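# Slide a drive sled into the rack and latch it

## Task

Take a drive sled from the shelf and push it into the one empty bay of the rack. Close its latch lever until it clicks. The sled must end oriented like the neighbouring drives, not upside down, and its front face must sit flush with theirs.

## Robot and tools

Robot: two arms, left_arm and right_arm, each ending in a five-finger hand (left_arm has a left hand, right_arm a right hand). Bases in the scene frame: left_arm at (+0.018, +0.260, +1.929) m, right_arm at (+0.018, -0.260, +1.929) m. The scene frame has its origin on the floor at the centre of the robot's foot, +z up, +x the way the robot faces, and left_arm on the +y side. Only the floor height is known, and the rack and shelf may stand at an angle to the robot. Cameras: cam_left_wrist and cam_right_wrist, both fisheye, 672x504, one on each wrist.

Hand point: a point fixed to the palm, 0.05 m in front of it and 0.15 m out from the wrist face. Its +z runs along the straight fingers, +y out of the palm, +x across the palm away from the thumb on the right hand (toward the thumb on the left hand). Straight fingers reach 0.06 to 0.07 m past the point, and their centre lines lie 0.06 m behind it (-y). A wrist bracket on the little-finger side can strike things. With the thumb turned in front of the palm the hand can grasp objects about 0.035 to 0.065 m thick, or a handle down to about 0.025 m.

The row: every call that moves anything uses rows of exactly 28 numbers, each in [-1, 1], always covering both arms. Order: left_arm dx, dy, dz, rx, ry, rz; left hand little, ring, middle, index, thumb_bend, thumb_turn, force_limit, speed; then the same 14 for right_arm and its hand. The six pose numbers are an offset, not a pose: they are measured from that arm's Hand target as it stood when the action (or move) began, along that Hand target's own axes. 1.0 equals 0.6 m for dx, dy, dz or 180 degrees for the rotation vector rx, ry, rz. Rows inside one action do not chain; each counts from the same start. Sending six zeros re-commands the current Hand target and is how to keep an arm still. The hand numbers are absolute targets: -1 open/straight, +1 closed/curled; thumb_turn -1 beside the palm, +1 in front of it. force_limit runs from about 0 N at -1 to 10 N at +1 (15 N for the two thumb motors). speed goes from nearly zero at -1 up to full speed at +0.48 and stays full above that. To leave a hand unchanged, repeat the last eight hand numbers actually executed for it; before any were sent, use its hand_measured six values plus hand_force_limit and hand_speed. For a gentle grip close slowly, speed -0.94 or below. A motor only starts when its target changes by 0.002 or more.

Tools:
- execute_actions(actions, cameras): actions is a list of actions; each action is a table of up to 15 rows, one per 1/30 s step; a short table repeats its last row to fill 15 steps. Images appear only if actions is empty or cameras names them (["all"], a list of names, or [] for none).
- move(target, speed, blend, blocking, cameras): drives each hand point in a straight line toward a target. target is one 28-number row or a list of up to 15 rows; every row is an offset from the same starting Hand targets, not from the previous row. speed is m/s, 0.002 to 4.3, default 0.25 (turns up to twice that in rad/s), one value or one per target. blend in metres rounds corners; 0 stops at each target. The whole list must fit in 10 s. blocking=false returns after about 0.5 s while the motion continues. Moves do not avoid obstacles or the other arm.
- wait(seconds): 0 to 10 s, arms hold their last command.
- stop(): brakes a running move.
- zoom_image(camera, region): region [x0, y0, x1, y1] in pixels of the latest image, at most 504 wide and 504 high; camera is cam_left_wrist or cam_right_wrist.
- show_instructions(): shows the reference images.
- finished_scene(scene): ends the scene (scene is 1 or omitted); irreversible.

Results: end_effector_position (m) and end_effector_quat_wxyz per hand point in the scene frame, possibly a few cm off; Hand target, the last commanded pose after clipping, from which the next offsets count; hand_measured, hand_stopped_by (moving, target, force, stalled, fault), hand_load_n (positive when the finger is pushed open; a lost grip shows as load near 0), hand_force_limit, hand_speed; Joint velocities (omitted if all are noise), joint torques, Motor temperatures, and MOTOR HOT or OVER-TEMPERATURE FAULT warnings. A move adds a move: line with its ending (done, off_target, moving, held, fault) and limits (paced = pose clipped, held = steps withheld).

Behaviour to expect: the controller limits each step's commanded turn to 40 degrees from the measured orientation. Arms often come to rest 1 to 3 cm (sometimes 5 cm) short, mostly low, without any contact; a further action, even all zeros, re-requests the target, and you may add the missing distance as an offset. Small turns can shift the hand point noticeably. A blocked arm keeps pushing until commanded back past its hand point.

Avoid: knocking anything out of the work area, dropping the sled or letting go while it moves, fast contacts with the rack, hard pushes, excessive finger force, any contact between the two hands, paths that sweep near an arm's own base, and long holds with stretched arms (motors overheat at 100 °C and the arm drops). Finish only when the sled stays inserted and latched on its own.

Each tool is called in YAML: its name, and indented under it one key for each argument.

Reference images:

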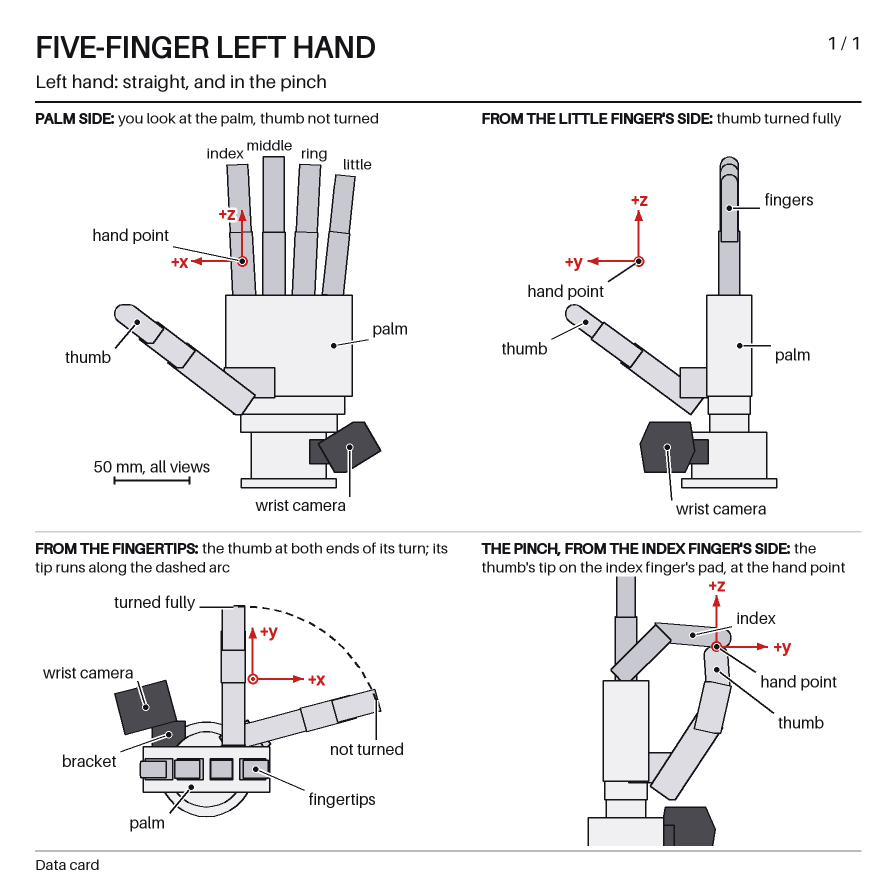

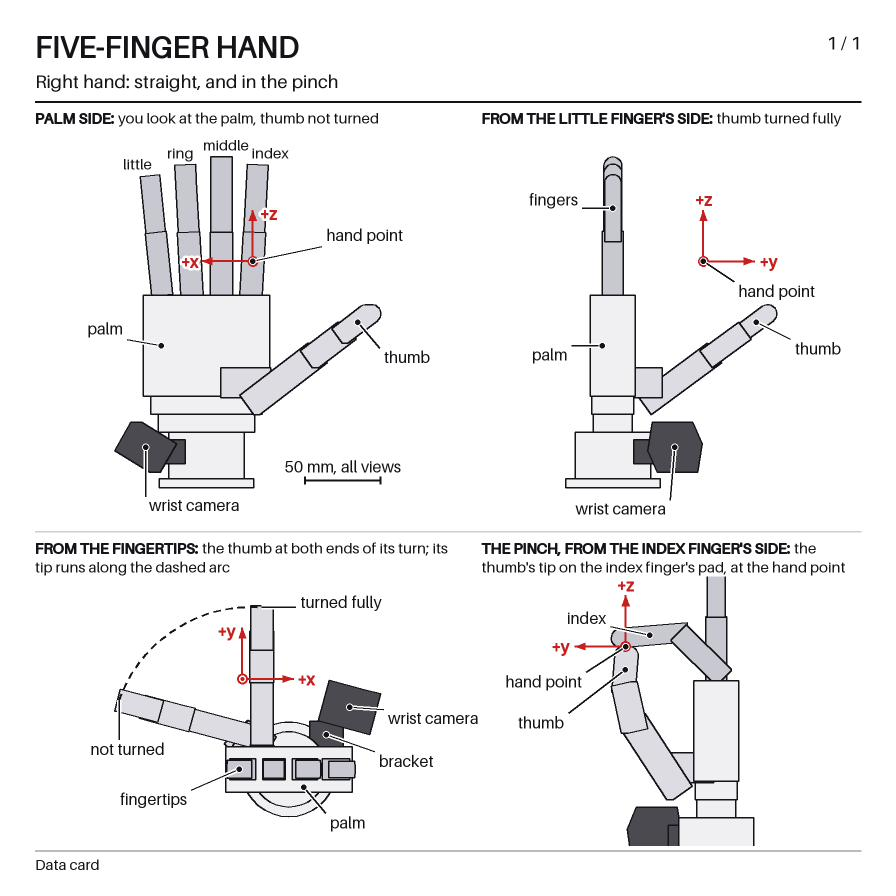

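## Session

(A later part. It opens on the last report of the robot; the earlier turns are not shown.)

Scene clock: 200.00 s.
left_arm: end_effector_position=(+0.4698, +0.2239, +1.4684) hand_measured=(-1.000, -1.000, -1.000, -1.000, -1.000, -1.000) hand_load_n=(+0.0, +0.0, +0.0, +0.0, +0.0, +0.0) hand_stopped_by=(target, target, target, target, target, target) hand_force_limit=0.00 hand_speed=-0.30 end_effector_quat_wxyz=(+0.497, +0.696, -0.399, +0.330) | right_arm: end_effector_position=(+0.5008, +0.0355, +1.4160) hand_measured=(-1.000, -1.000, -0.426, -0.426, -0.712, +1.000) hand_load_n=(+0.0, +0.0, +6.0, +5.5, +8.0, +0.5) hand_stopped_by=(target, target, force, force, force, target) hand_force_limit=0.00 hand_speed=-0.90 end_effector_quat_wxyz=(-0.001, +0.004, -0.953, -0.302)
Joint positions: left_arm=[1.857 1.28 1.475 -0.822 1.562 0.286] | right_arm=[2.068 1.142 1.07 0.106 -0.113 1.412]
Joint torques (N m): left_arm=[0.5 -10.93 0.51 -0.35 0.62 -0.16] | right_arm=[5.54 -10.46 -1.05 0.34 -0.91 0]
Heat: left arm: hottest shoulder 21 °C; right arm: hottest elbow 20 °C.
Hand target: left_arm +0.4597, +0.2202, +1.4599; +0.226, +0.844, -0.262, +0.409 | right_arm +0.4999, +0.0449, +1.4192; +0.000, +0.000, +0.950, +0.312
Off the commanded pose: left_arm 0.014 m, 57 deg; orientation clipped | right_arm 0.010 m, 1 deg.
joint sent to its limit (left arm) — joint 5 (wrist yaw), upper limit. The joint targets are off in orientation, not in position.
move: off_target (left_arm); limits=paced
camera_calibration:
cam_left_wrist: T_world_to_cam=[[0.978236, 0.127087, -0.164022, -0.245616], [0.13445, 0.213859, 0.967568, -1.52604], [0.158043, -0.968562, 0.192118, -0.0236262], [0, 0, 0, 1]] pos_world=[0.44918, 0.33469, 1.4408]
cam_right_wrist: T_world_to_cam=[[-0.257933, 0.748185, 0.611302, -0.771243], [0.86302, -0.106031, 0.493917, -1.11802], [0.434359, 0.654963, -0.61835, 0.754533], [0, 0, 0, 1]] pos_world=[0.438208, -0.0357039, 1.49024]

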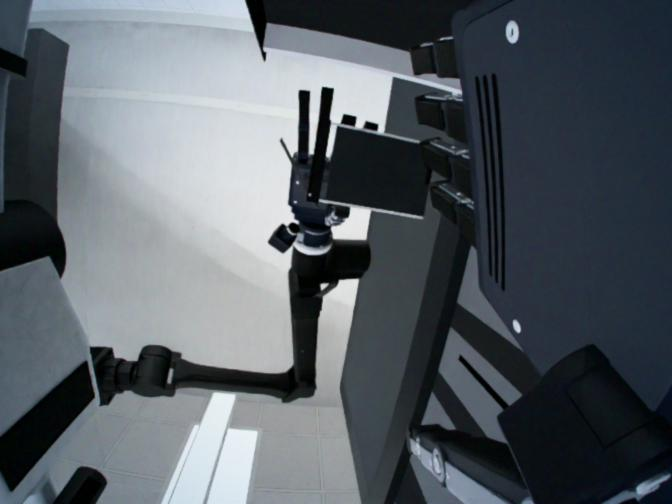

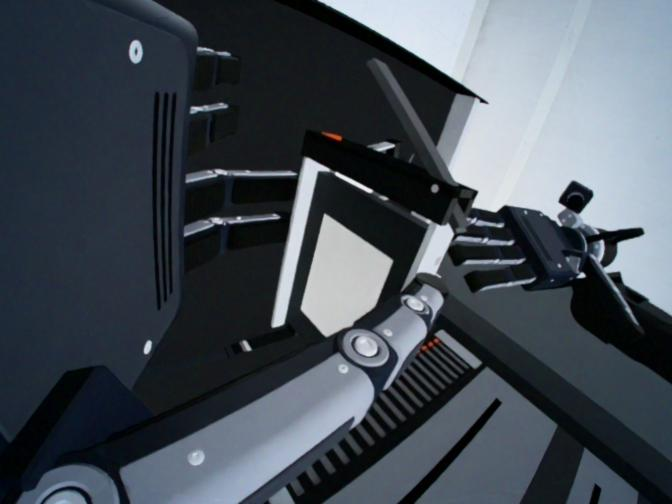

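move:
  target:
    - [-0.0635,-0.0443,-0.2232,-0.2052,-0.1447,0.2873,-1,-1,-1,-1,-1,-1,0,-0.3,0,0,0,0,0,0,-1,-1,0.05,0.05,-0.1,1,0,-0.9]
    - [0,0,0,0.0936,-0.0103,-0.0082,-1,-1,-1,-1,-1,-1,0,-0.3,0,0,0,0,0,0,-1,-1,0.05,0.05,-0.1,1,0,-0.9]
  speed: [0.3,0.3]
  cameras: ["all"]

Scene clock: 211.10 s.
left_arm: end_effector_position=(+0.4735, +0.2248, +1.4625) hand_measured=(-1.000, -1.000, -1.000, -1.000, -1.000, -1.000) hand_load_n=(+0.0, +0.0, +0.0, +0.0, +0.0, +0.0) hand_stopped_by=(target, target, target, target, target, target) hand_force_limit=0.00 hand_speed=-0.30 end_effector_quat_wxyz=(-0.092, -0.876, +0.212, -0.423) | right_arm: end_effector_position=(+0.5008, +0.0355, +1.4160) hand_measured=(-1.000, -1.000, -0.426, -0.426, -0.712, +1.000) hand_load_n=(+0.0, +0.0, +5.5, +5.5, +8.0, +0.5) hand_stopped_by=(target, target, force, force, force, target) hand_force_limit=0.00 hand_speed=-0.90 end_effector_quat_wxyz=(-0.001, +0.004, -0.953, -0.302)
Joint positions: left_arm=[1.75 1.241 0.704 1.546 0.528 -1.341] | right_arm=[2.068 1.142 1.07 0.106 -0.113 1.412]
Joint torques (N m): left_arm=[-0.79 -6.89 -4.04 1.77 0.01 -0.21] | right_arm=[5.77 -10.52 -1.06 0.31 -0.9 -0.01]
Heat: left arm: hottest shoulder 21 °C; right arm: hottest wrist pitch 20 °C.
Hand target: left_arm +0.4597, +0.2202, +1.4599; +0.101, +0.878, -0.192, +0.426 | right_arm +0.4999, +0.0449, +1.4192; +0.000, +0.000, +0.950, +0.312
Off the commanded pose: left_arm 0.015 m, 3 deg | right_arm 0.010 m, 1 deg.
joint sent to its limit (left arm) — joint 4 (wrist pitch), upper limit. The joint targets still meet the commanded pose.
move: off_target (left_arm)
camera_calibration:
cam_left_wrist: T_world_to_cam=[[0.578736, 0.776925, 0.247895, -0.809694], [0.016758, -0.315239, 0.948864, -1.31891], [0.815343, -0.544988, -0.19546, 0.138161], [0, 0, 0, 1]] pos_world=[0.378052, 0.288598, 1.47919]
cam_right_wrist: T_world_to_cam=[[-0.257933, 0.748185, 0.611302, -0.771243], [0.86302, -0.106031, 0.493917, -1.11802], [0.434359, 0.654963, -0.61835, 0.754533], [0, 0, 0, 1]] pos_world=[0.438208, -0.0357039, 1.49024]

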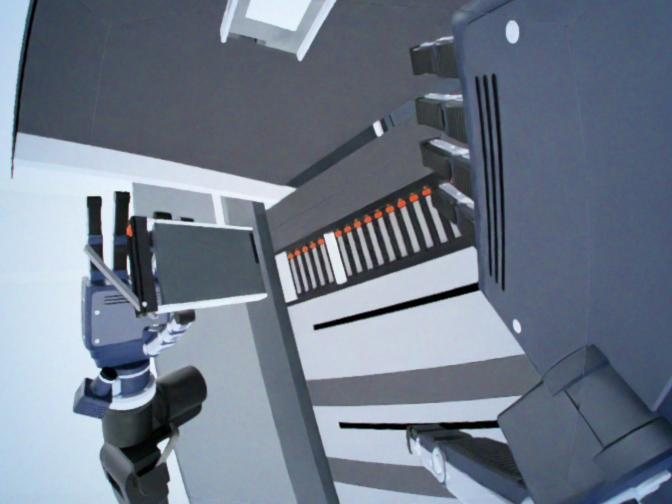

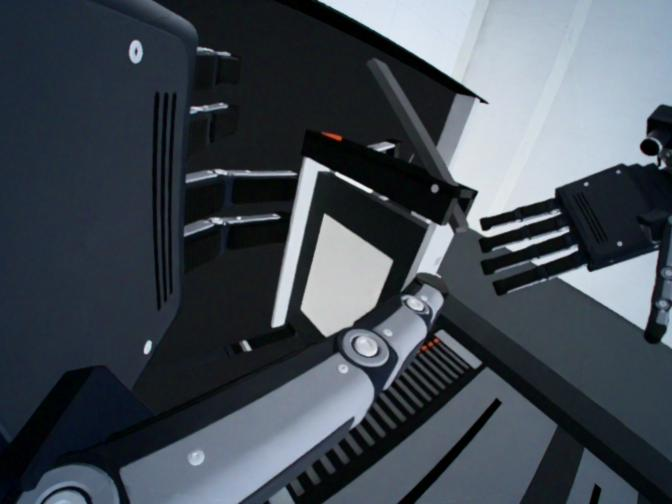

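zoom_image:
  camera: "cam_left_wrist"
  region: [270, 210, 390, 310]

zoom_image:
  camera: "cam_left_wrist"
  region: [70, 170, 350, 340]

Scaled by 4.200 from the camera's 672x504 image, which has a finer 960x720 frame.

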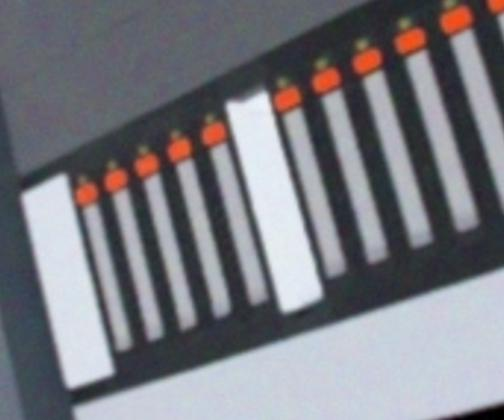

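Scaled by 1.800 from the camera's 672x504 image, which has a finer 960x720 frame.

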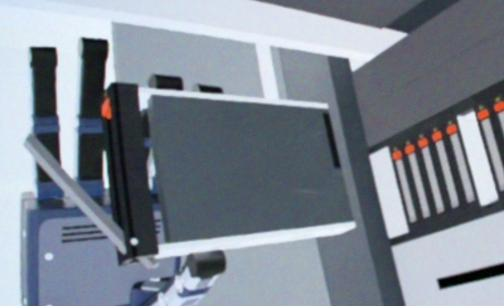

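move:
  target: [0,0,0,0,0,0,-1,-1,-1,-1,-1,-1,0,-0.3,-0.1667,0.0022,0.014,0,0,0,-1,-1,0.05,0.05,-0.1,1,0,-0.9]
  speed: 0.12
  cameras: ["all"]

zoom_image:
  camera: "cam_left_wrist"
  region: [180, 180, 400, 340]

Scene clock: 221.67 s.
left_arm: end_effector_position=(+0.4736, +0.2248, +1.4626) hand_measured=(-1.000, -1.000, -1.000, -1.000, -1.000, -1.000) hand_load_n=(+0.0, +0.0, +0.0, +0.0, +0.0, -0.5) hand_stopped_by=(target, target, target, target, target, target) hand_force_limit=0.00 hand_speed=-0.30 end_effector_quat_wxyz=(-0.092, -0.876, +0.212, -0.423) | right_arm: end_effector_position=(+0.6028, +0.0408, +1.4093) hand_measured=(-1.000, -1.000, -0.426, -0.426, -0.712, +1.000) hand_load_n=(+0.0, +0.0, +6.0, +5.5, +8.0, +0.5) hand_stopped_by=(target, target, force, force, force, target) hand_force_limit=0.00 hand_speed=-0.90 end_effector_quat_wxyz=(-0.006, +0.002, -0.954, -0.301)
Joint positions: left_arm=[1.75 1.241 0.704 1.546 0.528 -1.342] | right_arm=[2.111 1.166 1.345 -0.132 -0.068 1.412]
Joint torques (N m): left_arm=[-1.03 -7.82 -3.89 1.78 -0.04 -0.16] | right_arm=[6.18 -12.69 0.88 -0.32 -0.91 -0.02]
Heat: left arm: hottest shoulder 21 °C; right arm: hottest wrist pitch 20 °C.
Hand target: left_arm +0.4597, +0.2202, +1.4599; +0.101, +0.878, -0.192, +0.426 | right_arm +0.5997, +0.0511, +1.4131; -0.001, +0.000, +0.950, +0.312
Off the commanded pose: left_arm 0.015 m, 2 deg | right_arm 0.011 m, 2 deg.
joint sent to its limit (left arm) — joint 4 (wrist pitch), upper limit. The joint targets still meet the commanded pose.
move: off_target (left_arm, right_arm)
camera_calibration:
cam_left_wrist: T_world_to_cam=[[0.578422, 0.777339, 0.247331, -0.808885], [0.01714, -0.314714, 0.949032, -1.31954], [0.815558, -0.544701, -0.195361, 0.137871], [0, 0, 0, 1]] pos_world=[0.378052, 0.288598, 1.47929]
cam_right_wrist: T_world_to_cam=[[-0.258185, 0.751782, 0.606765, -0.738379], [0.857294, -0.111275, 0.502658, -1.21081], [0.445407, 0.649955, -0.615769, 0.692428], [0, 0, 0, 1]] pos_world=[0.538967, -0.0296795, 1.48302]

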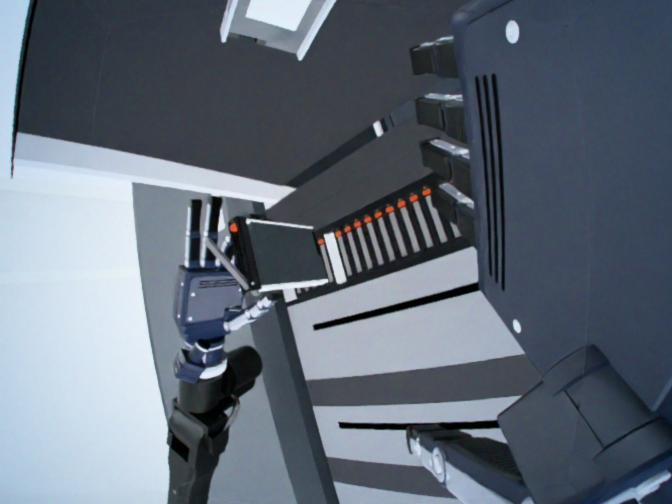

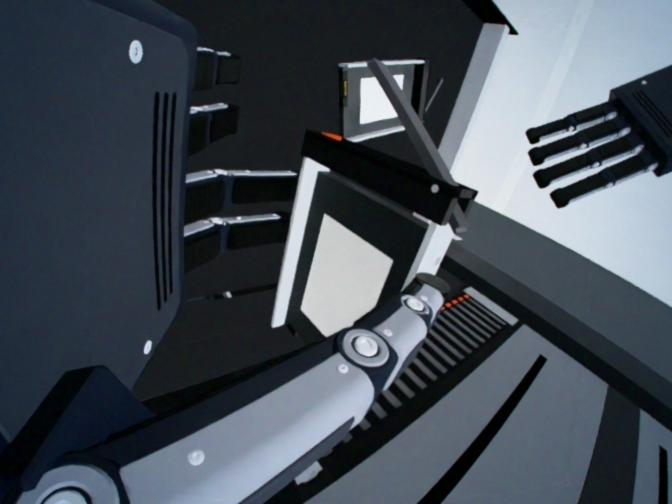

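Scaled by 2.291 from the camera's 672x504 image, which has a finer 960x720 frame.

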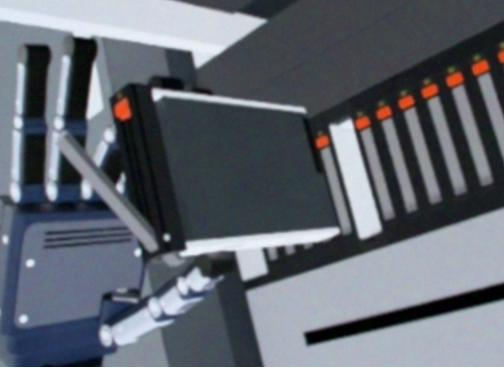

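zoom_image:
  camera: "cam_left_wrist"
  region: [220, 200, 370, 310]

Scaled by 3.360 from the camera's 672x504 image, which has a finer 960x720 frame.

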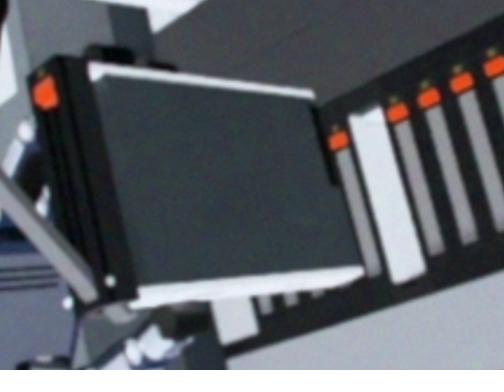

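zoom_image:
  camera: "cam_right_wrist"
  region: [260, 250, 510, 500]

Scaled by 2.016 from the camera's 672x504 image, which has a finer 960x720 frame.

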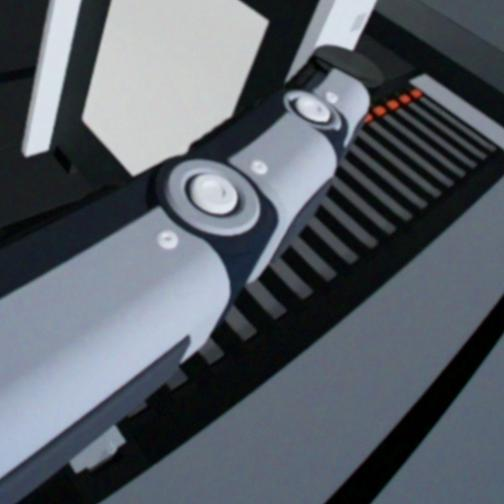

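zoom_image:
  camera: "cam_right_wrist"
  region: [260, 120, 490, 350]

Scaled by 2.191 from the camera's 672x504 image, which has a finer 960x720 frame.

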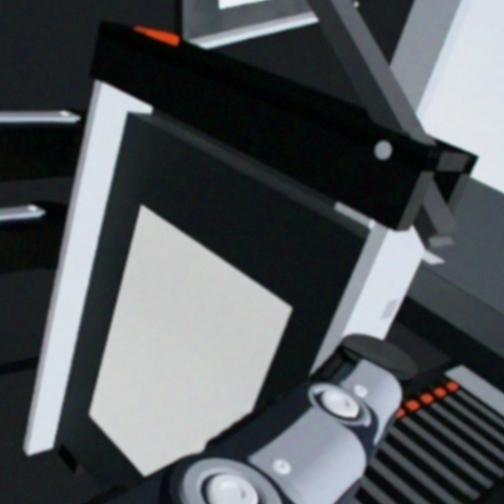

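move:
  target: [0,0,0,0,0,0,-1,-1,-1,-1,-1,-1,0,-0.3,-0.0583,-0.0161,-0.0118,0,0,0,-1,-1,0.05,0.05,-0.1,1,0,-0.9]
  speed: 0.08
  cameras: ["all"]

zoom_image:
  camera: "cam_left_wrist"
  region: [240, 200, 380, 310]

zoom_image:
  camera: "cam_right_wrist"
  region: [230, 300, 430, 500]

Scene clock: 234.80 s.
left_arm: end_effector_position=(+0.4736, +0.2248, +1.4626) hand_measured=(-1.000, -1.000, -1.000, -1.000, -1.000, -1.000) hand_load_n=(+0.0, +0.0, +0.0, +0.0, +0.0, +0.0) hand_stopped_by=(target, target, target, target, target, target) hand_force_limit=0.00 hand_speed=-0.30 end_effector_quat_wxyz=(-0.092, -0.876, +0.212, -0.423) | right_arm: end_effector_position=(+0.6366, +0.0344, +1.4130) hand_measured=(-1.000, -1.000, -0.426, -0.426, -0.712, +1.000) hand_load_n=(+0.0, +0.0, +6.0, +5.5, +8.0, +0.5) hand_stopped_by=(target, target, force, force, force, target) hand_force_limit=0.00 hand_speed=-0.90 end_effector_quat_wxyz=(-0.006, +0.002, -0.952, -0.305)
Joint positions: left_arm=[1.75 1.241 0.704 1.546 0.528 -1.342] | right_arm=[2.111 1.167 1.438 -0.228 -0.077 1.412]
Joint torques (N m): left_arm=[-0.44 -8.53 -3.96 1.89 -0.06 -0.18] | right_arm=[5.07 -13.27 1.87 -0.34 -1.06 -0.02]
Heat: left arm: hottest shoulder 21 °C; right arm: hottest wrist pitch 20 °C.
Hand target: left_arm +0.4597, +0.2202, +1.4599; +0.101, +0.878, -0.192, +0.426 | right_arm +0.6349, +0.0391, +1.4130; -0.001, +0.000, +0.950, +0.312
Off the commanded pose: left_arm 0.015 m, 3 deg | right_arm 0.005 m, 1 deg.
joint sent to its limit (left arm) — joint 4 (wrist pitch), upper limit. The joint targets still meet the commanded pose.
move: off_target (left_arm)
camera_calibration:
cam_left_wrist: T_world_to_cam=[[0.578422, 0.777339, 0.247331, -0.808885], [0.01714, -0.314714, 0.949032, -1.31954], [0.815558, -0.544701, -0.195361, 0.137871], [0, 0, 0, 1]] pos_world=[0.378052, 0.288598, 1.47929]
cam_right_wrist: T_world_to_cam=[[-0.257527, 0.746077, 0.614043, -0.737579], [0.858182, -0.115452, 0.500194, -1.23935], [0.444076, 0.655774, -0.610538, 0.677073], [0, 0, 0, 1]] pos_world=[0.572972, -0.0368009, 1.4862]

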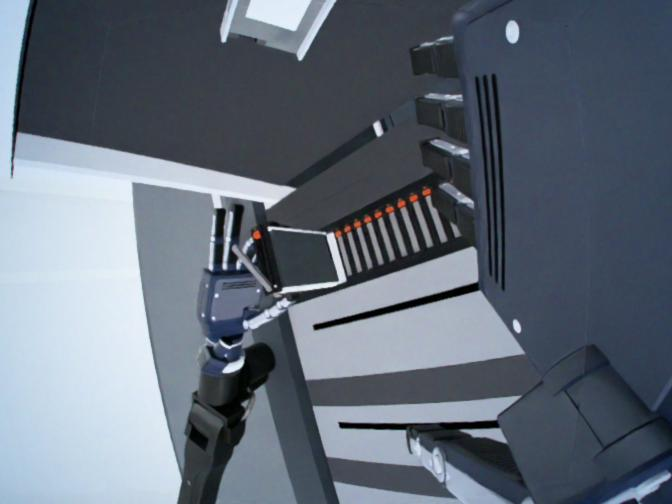

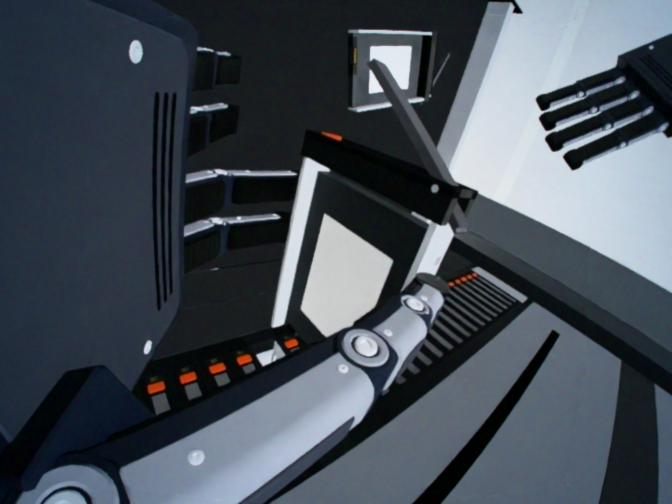

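Scaled by 3.600 from the camera's 672x504 image, which has a finer 960x720 frame.

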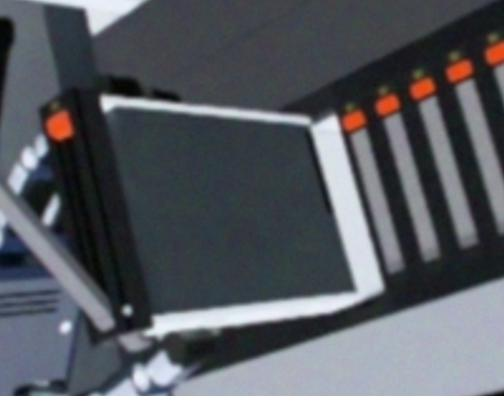

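Scaled by 2.520 from the camera's 672x504 image, which has a finer 960x720 frame.

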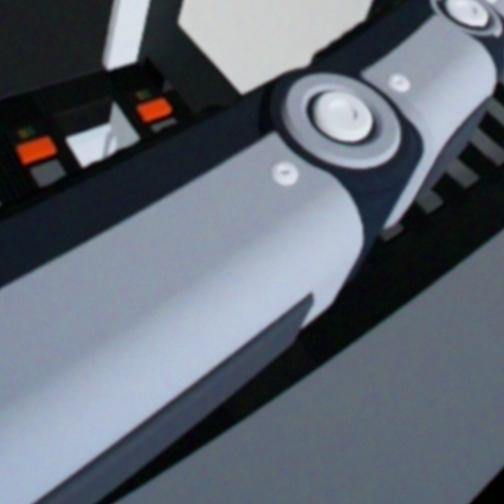

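move:
  target: [0,0,0,0,0,0,-1,-1,-1,-1,-1,-1,0,-0.3,0,0,0,0,0,0,-1,-1,0.05,0.05,-0.1,1,0,-0.9]
  cameras: []

move:
  target: [0,0,0,0,0,0,-1,-1,-1,-1,-1,-1,0,-0.3,-0.025,-0.0075,-0.004,0,0,0,-1,-1,0.05,0.05,-0.1,1,0,-0.9]
  speed: 0.04
  cameras: ["all"]

zoom_image:
  camera: "cam_left_wrist"
  region: [250, 205, 370, 305]

zoom_image:
  camera: "cam_right_wrist"
  region: [200, 270, 360, 400]

Scene clock: 240.80 s.
left_arm: end_effector_position=(+0.4736, +0.2248, +1.4626) hand_measured=(-1.000, -1.000, -1.000, -1.000, -1.000, -1.000) hand_load_n=(+0.0, +0.0, +0.0, +0.0, +0.0, +0.0) hand_stopped_by=(target, target, target, target, target, target) hand_force_limit=0.00 hand_speed=-0.30 end_effector_quat_wxyz=(-0.092, -0.876, +0.212, -0.423) | right_arm: end_effector_position=(+0.6366, +0.0344, +1.4130) hand_measured=(-1.000, -1.000, -0.426, -0.426, -0.712, +1.000) hand_load_n=(+0.0, +0.0, +6.0, +5.5, +8.0, +0.5) hand_stopped_by=(target, target, force, force, force, target) hand_force_limit=0.00 hand_speed=-0.90 end_effector_quat_wxyz=(-0.006, +0.002, -0.952, -0.305)
Joint positions: left_arm=[1.75 1.241 0.704 1.546 0.528 -1.342] | right_arm=[2.111 1.167 1.438 -0.228 -0.077 1.412]
Joint torques (N m): left_arm=[-0.62 -6.89 -4.05 1.77 0.02 -0.19] | right_arm=[5.13 -13.33 1.87 -0.32 -1.06 -0.03]
Heat: left arm: hottest shoulder 21 °C; right arm: hottest wrist pitch 20 °C.
Hand target: left_arm +0.4597, +0.2202, +1.4599; +0.101, +0.878, -0.192, +0.426 | right_arm +0.6349, +0.0391, +1.4130; -0.001, +0.000, +0.950, +0.312
Off the commanded pose: left_arm 0.015 m, 3 deg | right_arm 0.005 m, 1 deg.
joint sent to its limit (left arm) — joint 4 (wrist pitch), upper limit. The joint targets still meet the commanded pose.
move: off_target (left_arm)
No camera images: "cameras" was empty.

Scene clock: 241.73 s.
left_arm: end_effector_position=(+0.4736, +0.2248, +1.4626) hand_measured=(-1.000, -1.000, -1.000, -1.000, -1.000, -1.000) hand_load_n=(+0.0, +0.0, +0.0, +0.0, +0.0, +0.0) hand_stopped_by=(target, target, target, target, target, target) hand_force_limit=0.00 hand_speed=-0.30 end_effector_quat_wxyz=(-0.092, -0.876, +0.212, -0.423) | right_arm: end_effector_position=(+0.6381, +0.0361, +1.4122) hand_measured=(-1.000, -1.000, -0.426, -0.426, -0.712, +1.000) hand_load_n=(+0.0, +0.0, +5.5, +6.0, +8.0, +0.5) hand_stopped_by=(target, target, force, force, force, target) hand_force_limit=0.00 hand_speed=-0.90 end_effector_quat_wxyz=(+0.006, +0.004, -0.951, -0.310)
Joint positions: left_arm=[1.75 1.241 0.704 1.546 0.528 -1.342] | right_arm=[2.111 1.176 1.466 -0.27 -0.083 1.413]
Joint torques (N m): left_arm=[-0.73 -7.53 -4.22 1.7 -0.01 -0.19] | right_arm=[4.48 -13.8 3.52 -0.32 -1.07 -0.04]
Heat: left arm: hottest shoulder 21 °C; right arm: hottest wrist pitch 20 °C.
Hand target: left_arm +0.4597, +0.2202, +1.4599; +0.101, +0.878, -0.192, +0.426 | right_arm +0.6497, +0.0341, +1.4123; -0.001, +0.000, +0.950, +0.312
Off the commanded pose: left_arm 0.015 m, 3 deg | right_arm 0.012 m, 1 deg.
joint sent to its limit (left arm) — joint 4 (wrist pitch), upper limit. The joint targets still meet the commanded pose.
move: off_target (left_arm, right_arm)
camera_calibration:
cam_left_wrist: T_world_to_cam=[[0.578422, 0.777339, 0.247331, -0.808885], [0.01714, -0.314714, 0.949032, -1.31954], [0.815558, -0.544701, -0.195361, 0.137871], [0, 0, 0, 1]] pos_world=[0.378052, 0.288598, 1.47929]
cam_right_wrist: T_world_to_cam=[[-0.253372, 0.737259, 0.6263, -0.757557], [0.869262, -0.110573, 0.481826, -1.22134], [0.424483, 0.6665, -0.612856, 0.690199], [0, 0, 0, 1]] pos_world=[0.576745, -0.0365488, 1.48592]

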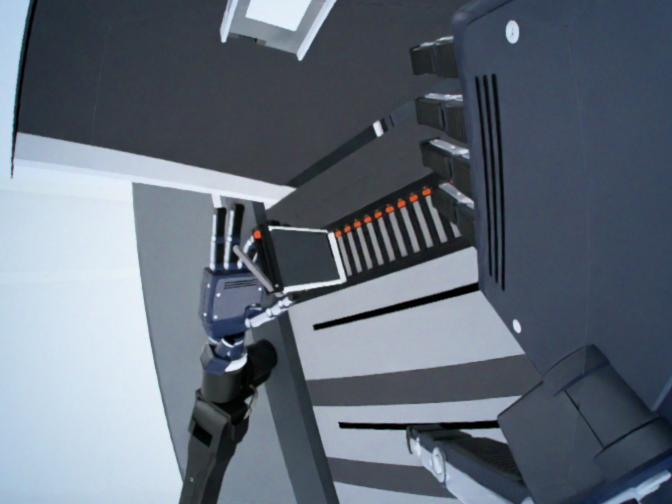

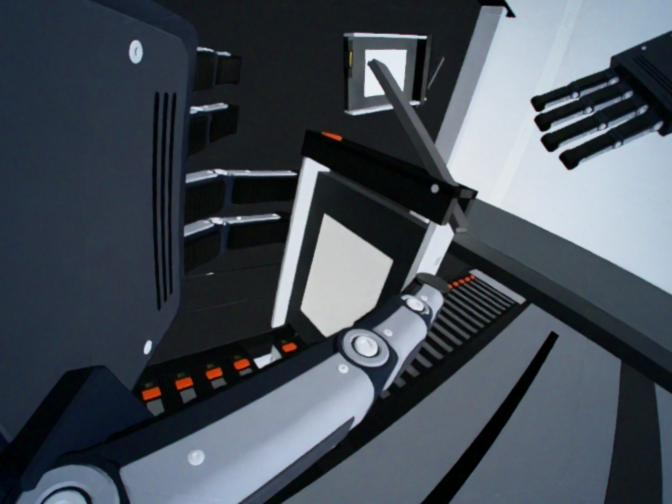

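Scaled by 4.200 from the camera's 672x504 image, which has a finer 960x720 frame.

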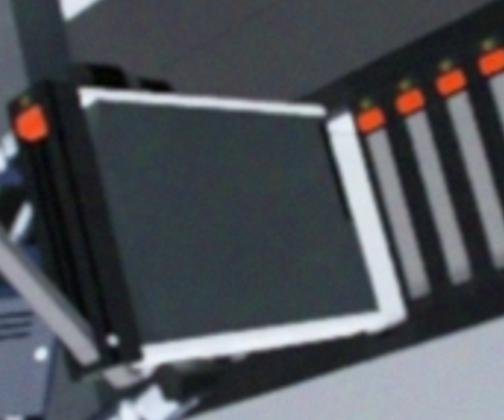

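Scaled by 3.150 from the camera's 672x504 image, which has a finer 960x720 frame.

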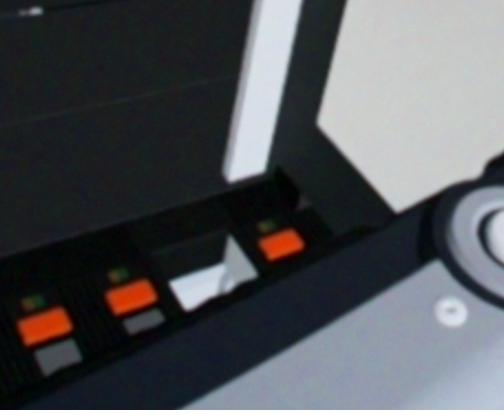

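wait:
  seconds: 0.1
  cameras: ["all"]

Scene clock: 245.40 s.
left_arm: end_effector_position=(+0.4736, +0.2248, +1.4626) hand_measured=(-1.000, -1.000, -1.000, -1.000, -1.000, -1.000) hand_load_n=(+0.0, +0.0, +0.0, +0.0, +0.0, +0.0) hand_stopped_by=(target, target, target, target, target, target) hand_force_limit=0.00 hand_speed=-0.30 end_effector_quat_wxyz=(-0.092, -0.876, +0.212, -0.423) | right_arm: end_effector_position=(+0.6381, +0.0361, +1.4122) hand_measured=(-1.000, -1.000, -0.426, -0.426, -0.712, +1.000) hand_load_n=(+0.0, +0.0, +6.0, +5.5, +8.0, +1.0) hand_stopped_by=(target, target, force, force, force, target) hand_force_limit=0.00 hand_speed=-0.90 end_effector_quat_wxyz=(+0.006, +0.004, -0.951, -0.310)
Joint positions: left_arm=[1.75 1.241 0.704 1.546 0.528 -1.342] | right_arm=[2.111 1.176 1.466 -0.27 -0.083 1.413]
Joint torques (N m): left_arm=[-0.73 -7.36 -4.01 1.91 -0.02 -0.15] | right_arm=[4.66 -13.98 3.52 -0.32 -1.07 -0.03]
Heat: left arm: hottest shoulder 21 °C; right arm: hottest wrist pitch 20 °C.
Hand target: left_arm +0.4597, +0.2202, +1.4599; +0.101, +0.878, -0.192, +0.426 | right_arm +0.6497, +0.0341, +1.4123; -0.001, +0.000, +0.950, +0.312
Off the commanded pose: left_arm 0.015 m, 3 deg | right_arm 0.012 m, 1 deg.
wait: 0.10 s; at rest from the start
camera_calibration:
cam_left_wrist: T_world_to_cam=[[0.578422, 0.777339, 0.247331, -0.808885], [0.01714, -0.314714, 0.949032, -1.31954], [0.815558, -0.544701, -0.195361, 0.137871], [0, 0, 0, 1]] pos_world=[0.378052, 0.288598, 1.47929]
cam_right_wrist: T_world_to_cam=[[-0.253372, 0.737259, 0.6263, -0.757557], [0.869262, -0.110573, 0.481826, -1.22134], [0.424483, 0.6665, -0.612856, 0.690199], [0, 0, 0, 1]] pos_world=[0.576745, -0.0365488, 1.48592]

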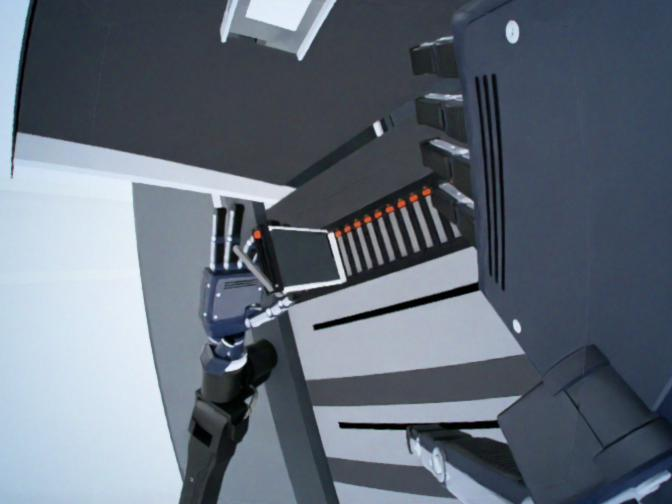

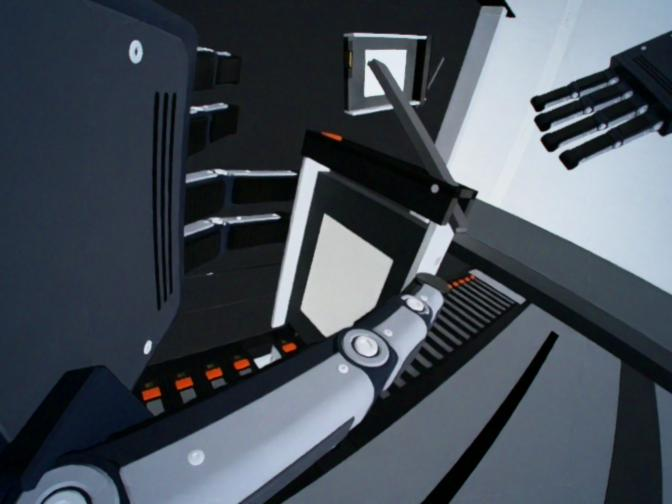

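zoom_image:
  camera: "cam_left_wrist"
  region: [240, 170, 400, 310]

zoom_image:
  camera: "cam_right_wrist"
  region: [210, 290, 350, 400]

Scaled by 3.150 from the camera's 672x504 image, which has a finer 960x720 frame.

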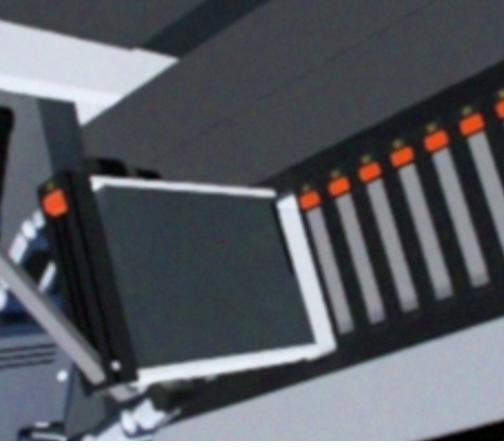

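Scaled by 3.600 from the camera's 672x504 image, which has a finer 960x720 frame.

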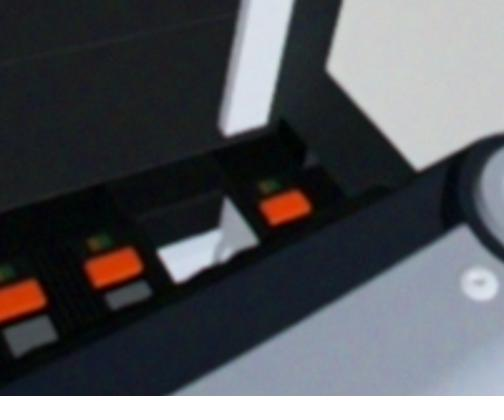

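move:
  target: [0,0,0,0,0,0,-1,-1,-1,-1,-1,-1,0,-0.3,-0.030,-0.0089,-0.0065,0,0,0,-1,-1,0.05,0.05,-0.1,1,0,-0.9]
  speed: 0.05
  cameras: ["all"]

zoom_image:
  camera: "cam_left_wrist"
  region: [240, 170, 400, 310]

zoom_image:
  camera: "cam_right_wrist"
  region: [210, 290, 350, 400]

Scene clock: 250.77 s.
left_arm: end_effector_position=(+0.4736, +0.2248, +1.4626) hand_measured=(-1.000, -1.000, -1.000, -1.000, -1.000, -1.000) hand_load_n=(+0.0, +0.0, +0.0, +0.5, +0.0, +0.0) hand_stopped_by=(target, target, target, target, target, target) hand_force_limit=0.00 hand_speed=-0.30 end_effector_quat_wxyz=(-0.092, -0.876, +0.212, -0.423) | right_arm: end_effector_position=(+0.6310, +0.0370, +1.4067) hand_measured=(-1.000, -1.000, -0.426, -0.426, -0.712, +1.000) hand_load_n=(+0.0, +0.0, +6.0, +5.5, +8.0, +0.5) hand_stopped_by=(target, target, force, force, force, target) hand_force_limit=0.00 hand_speed=-0.90 end_effector_quat_wxyz=(+0.026, +0.009, -0.949, -0.313)
Joint positions: left_arm=[1.75 1.241 0.704 1.546 0.528 -1.342] | right_arm=[2.103 1.191 1.49 -0.322 -0.091 1.413]
Joint torques (N m): left_arm=[-0.97 -7.3 -4.01 1.84 -0.02 -0.17] | right_arm=[4.54 -15.27 5.83 -0.25 -1.06 -0.02]
Heat: left arm: hottest shoulder 21 °C; right arm: hottest wrist pitch 20 °C.
Hand target: left_arm +0.4597, +0.2202, +1.4599; +0.101, +0.878, -0.192, +0.426 | right_arm +0.6679, +0.0274, +1.4123; -0.001, +0.000, +0.950, +0.312
Off the commanded pose: left_arm 0.015 m, 3 deg | right_arm 0.038 m, 3 deg.
joint sent to its limit (left arm) — joint 4 (wrist pitch), upper limit. The joint targets still meet the commanded pose.
move: off_target (left_arm, right_arm)
camera_calibration:
cam_left_wrist: T_world_to_cam=[[0.578422, 0.777339, 0.247331, -0.808885], [0.01714, -0.314714, 0.949032, -1.31954], [0.815558, -0.544701, -0.195361, 0.137871], [0, 0, 0, 1]] pos_world=[0.378052, 0.288598, 1.47929]
cam_right_wrist: T_world_to_cam=[[-0.24646, 0.727895, 0.639864, -0.779665], [0.888036, -0.094801, 0.449894, -1.17996], [0.388135, 0.679103, -0.623033, 0.726054], [0, 0, 0, 1]] pos_world=[0.57388, -0.037412, 1.48209]

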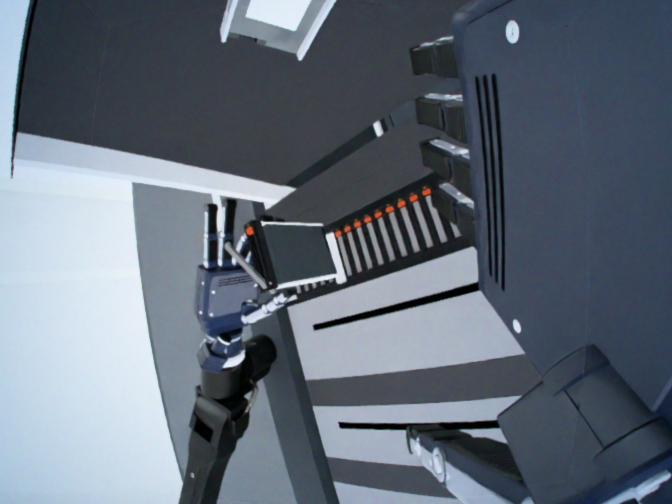

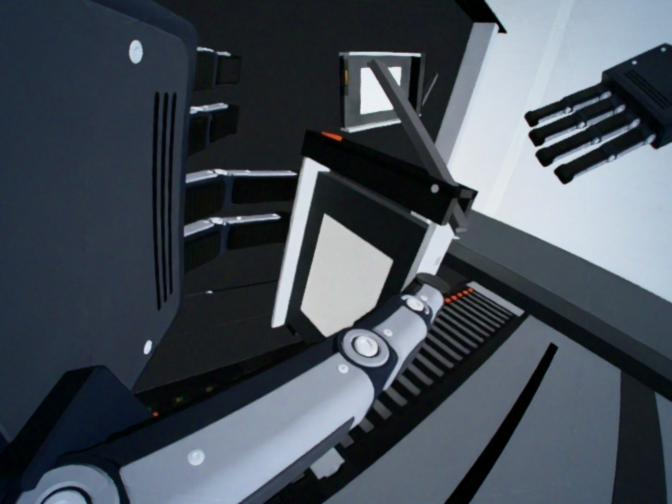

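Scaled by 3.150 from the camera's 672x504 image, which has a finer 960x720 frame.

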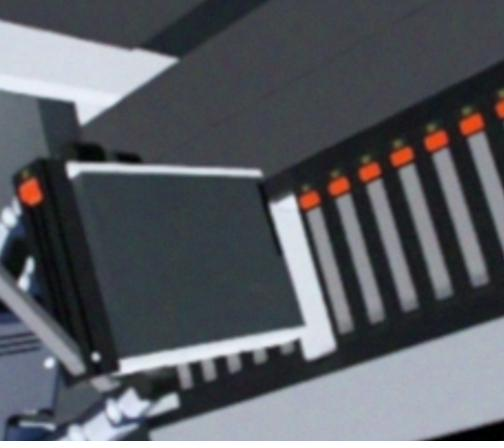

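Scaled by 3.600 from the camera's 672x504 image, which has a finer 960x720 frame.

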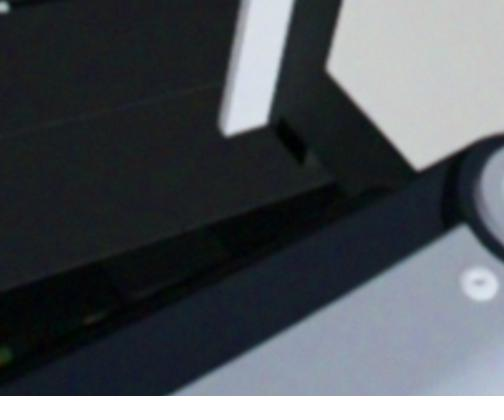

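move:
  target: [0,0,0,0,0,0,-1,-1,-1,-1,-1,-1,0,-0.3,0.010,0,0,0,0,0,-1,-1,0.05,0.05,-0.1,1,0,-0.9]
  speed: 0.1

Scene clock: 253.47 s.
left_arm: end_effector_position=(+0.4736, +0.2248, +1.4626) hand_measured=(-1.000, -1.000, -1.000, -1.000, -1.000, -1.000) hand_load_n=(+0.0, +0.0, +0.0, +0.0, +0.0, +0.0) hand_stopped_by=(target, target, target, target, target, target) hand_force_limit=0.00 hand_speed=-0.30 end_effector_quat_wxyz=(-0.092, -0.876, +0.212, -0.423) | right_arm: end_effector_position=(+0.6311, +0.0372, +1.4071) hand_measured=(-1.000, -1.000, -0.426, -0.426, -0.712, +1.000) hand_load_n=(+0.0, +0.0, +6.0, +6.0, +8.0, +0.5) hand_stopped_by=(target, target, force, force, force, target) hand_force_limit=0.00 hand_speed=-0.90 end_effector_quat_wxyz=(+0.026, +0.009, -0.949, -0.314)
Joint positions: left_arm=[1.75 1.241 0.704 1.546 0.528 -1.342] | right_arm=[2.103 1.191 1.49 -0.322 -0.094 1.413]
Joint torques (N m): left_arm=[-0.44 -7.47 -4.05 1.8 -0.05 -0.23] | right_arm=[4.42 -15.56 4.29 0.31 -1.07 -0.03]
Heat: left arm: hottest shoulder 21 °C; right arm: hottest wrist pitch 20 °C.
Hand target: left_arm +0.4597, +0.2202, +1.4599; +0.101, +0.878, -0.192, +0.426 | right_arm +0.6619, +0.0275, +1.4123; +0.000, +0.000, +0.950, +0.312
Off the commanded pose: left_arm 0.015 m, 3 deg | right_arm 0.033 m, 3 deg.
joint sent to its limit (left arm) — joint 4 (wrist pitch), upper limit. The joint targets still meet the commanded pose.
move: off_target (left_arm, right_arm)

move:
  target:
    - [0,0,0,0,0,0,-1,-1,-1,-1,-1,-1,0,-0.3,0.11,-0.0080,-0.0059,0,0,0,-1,-1,0.05,0.05,-0.1,1,0,-0.9]
    - [0,0,0,0,0,0,-1,-1,-1,-1,-1,-1,0,-0.3,0.0,-0.0080,-0.0059,0,0,0,-1,-1,0.05,0.05,-0.1,1,0,-0.9]
  speed: 0.12
  cameras: ["all"]

zoom_image:
  camera: "cam_left_wrist"
  region: [240, 170, 400, 310]

zoom_image:
  camera: "cam_right_wrist"
  region: [210, 290, 350, 400]

Scene clock: 260.87 s.
left_arm: end_effector_position=(+0.4736, +0.2248, +1.4626) hand_measured=(-1.000, -1.000, -1.000, -1.000, -1.000, -1.000) hand_load_n=(+0.0, +0.0, +0.0, +0.0, +0.0, +0.0) hand_stopped_by=(target, target, target, target, target, target) hand_force_limit=0.00 hand_speed=-0.30 end_effector_quat_wxyz=(-0.092, -0.876, +0.212, -0.423) | right_arm: end_effector_position=(+0.6338, +0.0178, +1.4012) hand_measured=(-1.000, -1.000, -0.426, -0.426, -0.712, +1.000) hand_load_n=(+0.0, +0.0, +6.0, +5.5, +7.5, +1.0) hand_stopped_by=(target, target, force, force, force, target) hand_force_limit=0.00 hand_speed=-0.90 end_effector_quat_wxyz=(+0.020, +0.006, -0.953, -0.302)
Joint positions: left_arm=[1.75 1.241 0.704 1.546 0.528 -1.342] | right_arm=[2.064 1.176 1.48 -0.31 -0.112 1.417]
Joint torques (N m): left_arm=[-0.38 -7.71 -4.03 1.87 -0.02 -0.15] | right_arm=[6.07 -15.33 4.92 -0.27 -0.9 -0.05]
Heat: left arm: hottest shoulder 21 °C; right arm: hottest wrist pitch 20 °C.
Hand target: left_arm +0.4597, +0.2202, +1.4599; +0.101, +0.878, -0.192, +0.426 | right_arm +0.6618, +0.0214, +1.4122; -0.001, +0.000, +0.950, +0.312
Off the commanded pose: left_arm 0.015 m, 3 deg | right_arm 0.030 m, 3 deg.
joint sent to its limit (left arm) — joint 4 (wrist pitch), upper limit. The joint targets still meet the commanded pose.
move: off_target (left_arm, right_arm)
camera_calibration:
cam_left_wrist: T_world_to_cam=[[0.578422, 0.777339, 0.247331, -0.808885], [0.01714, -0.314714, 0.949032, -1.31954], [0.815558, -0.544701, -0.195361, 0.137871], [0, 0, 0, 1]] pos_world=[0.378052, 0.288598, 1.47929]
cam_right_wrist: T_world_to_cam=[[-0.245923, 0.743818, 0.621496, -0.736478], [0.882601, -0.093205, 0.460791, -1.19355], [0.400671, 0.661852, -0.633573, 0.741709], [0, 0, 0, 1]] pos_world=[0.575133, -0.0543412, 1.47762]

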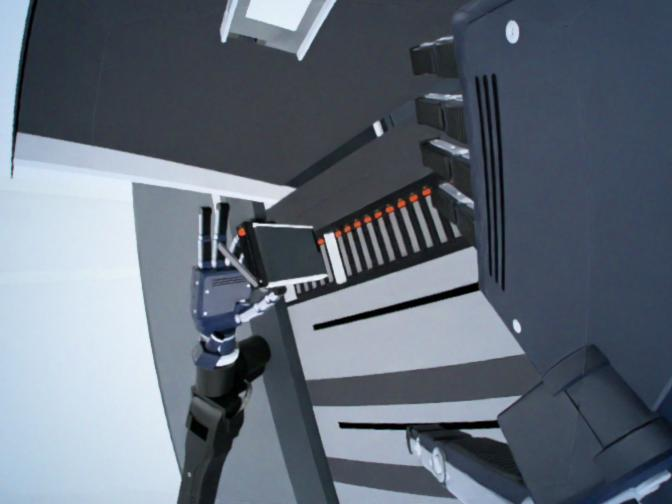

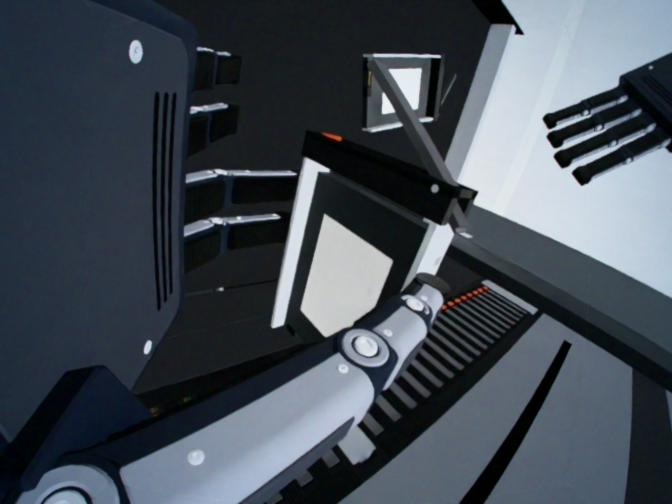

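Scaled by 3.150 from the camera's 672x504 image, which has a finer 960x720 frame.

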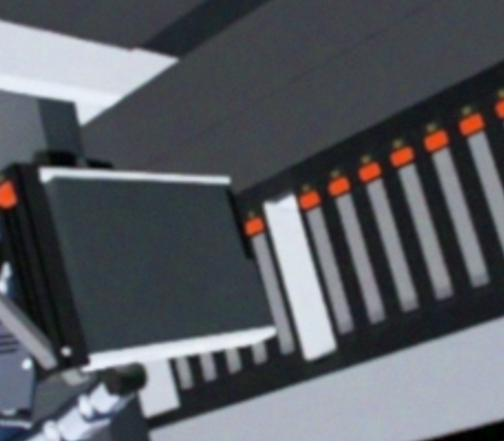

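Scaled by 3.600 from the camera's 672x504 image, which has a finer 960x720 frame.

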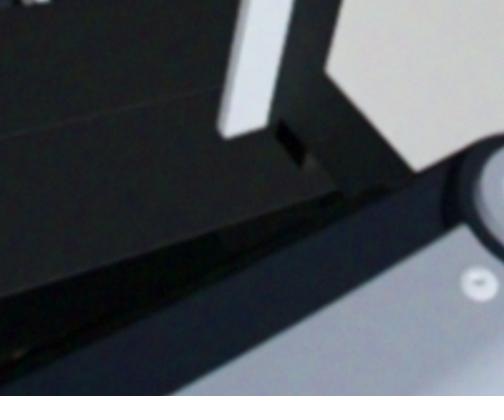

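move:
  target: [0,0,0,0,0,0,-1,-1,-1,-1,-1,-1,0,-0.3,-0.010,0.0217,-0.0054,-0.0067,-0.0132,0,-1,-1,0.05,0.05,-0.1,1,0,-0.9]
  speed: 0.08

Scene clock: 263.67 s.
left_arm: end_effector_position=(+0.4736, +0.2248, +1.4626) hand_measured=(-1.000, -1.000, -1.000, -1.000, -1.000, -1.000) hand_load_n=(+0.0, +0.0, +0.0, +0.0, +0.0, +0.0) hand_stopped_by=(target, target, target, target, target, target) hand_force_limit=0.00 hand_speed=-0.30 end_effector_quat_wxyz=(-0.092, -0.876, +0.212, -0.423) | right_arm: end_effector_position=(+0.6374, +0.0244, +1.4056) hand_measured=(-1.000, -1.000, -0.426, -0.426, -0.712, +1.000) hand_load_n=(+0.0, +0.0, +6.0, +5.5, +8.0, +1.0) hand_stopped_by=(target, target, force, force, force, target) hand_force_limit=0.00 hand_speed=-0.90 end_effector_quat_wxyz=(+0.011, +0.004, -0.951, -0.309)
Joint positions: left_arm=[1.75 1.241 0.704 1.546 0.528 -1.342] | right_arm=[2.078 1.177 1.477 -0.291 -0.115 1.417]
Joint torques (N m): left_arm=[-0.85 -7.77 -3.97 2.07 0 -0.22] | right_arm=[7 -15.85 3.06 1.09 -1.03 -0.03]
Heat: left arm: hottest shoulder 21 °C; right arm: hottest wrist pitch 20 °C.
Hand target: left_arm +0.4597, +0.2202, +1.4599; +0.101, +0.878, -0.192, +0.426 | right_arm +0.6680, +0.0301, +1.4227; +0.019, +0.007, +0.947, +0.322
Off the commanded pose: left_arm 0.015 m, 3 deg | right_arm 0.035 m, 4 deg.
joint sent to its limit (left arm) — joint 4 (wrist pitch), upper limit. The joint targets still meet the commanded pose.
move: off_target (left_arm, right_arm)


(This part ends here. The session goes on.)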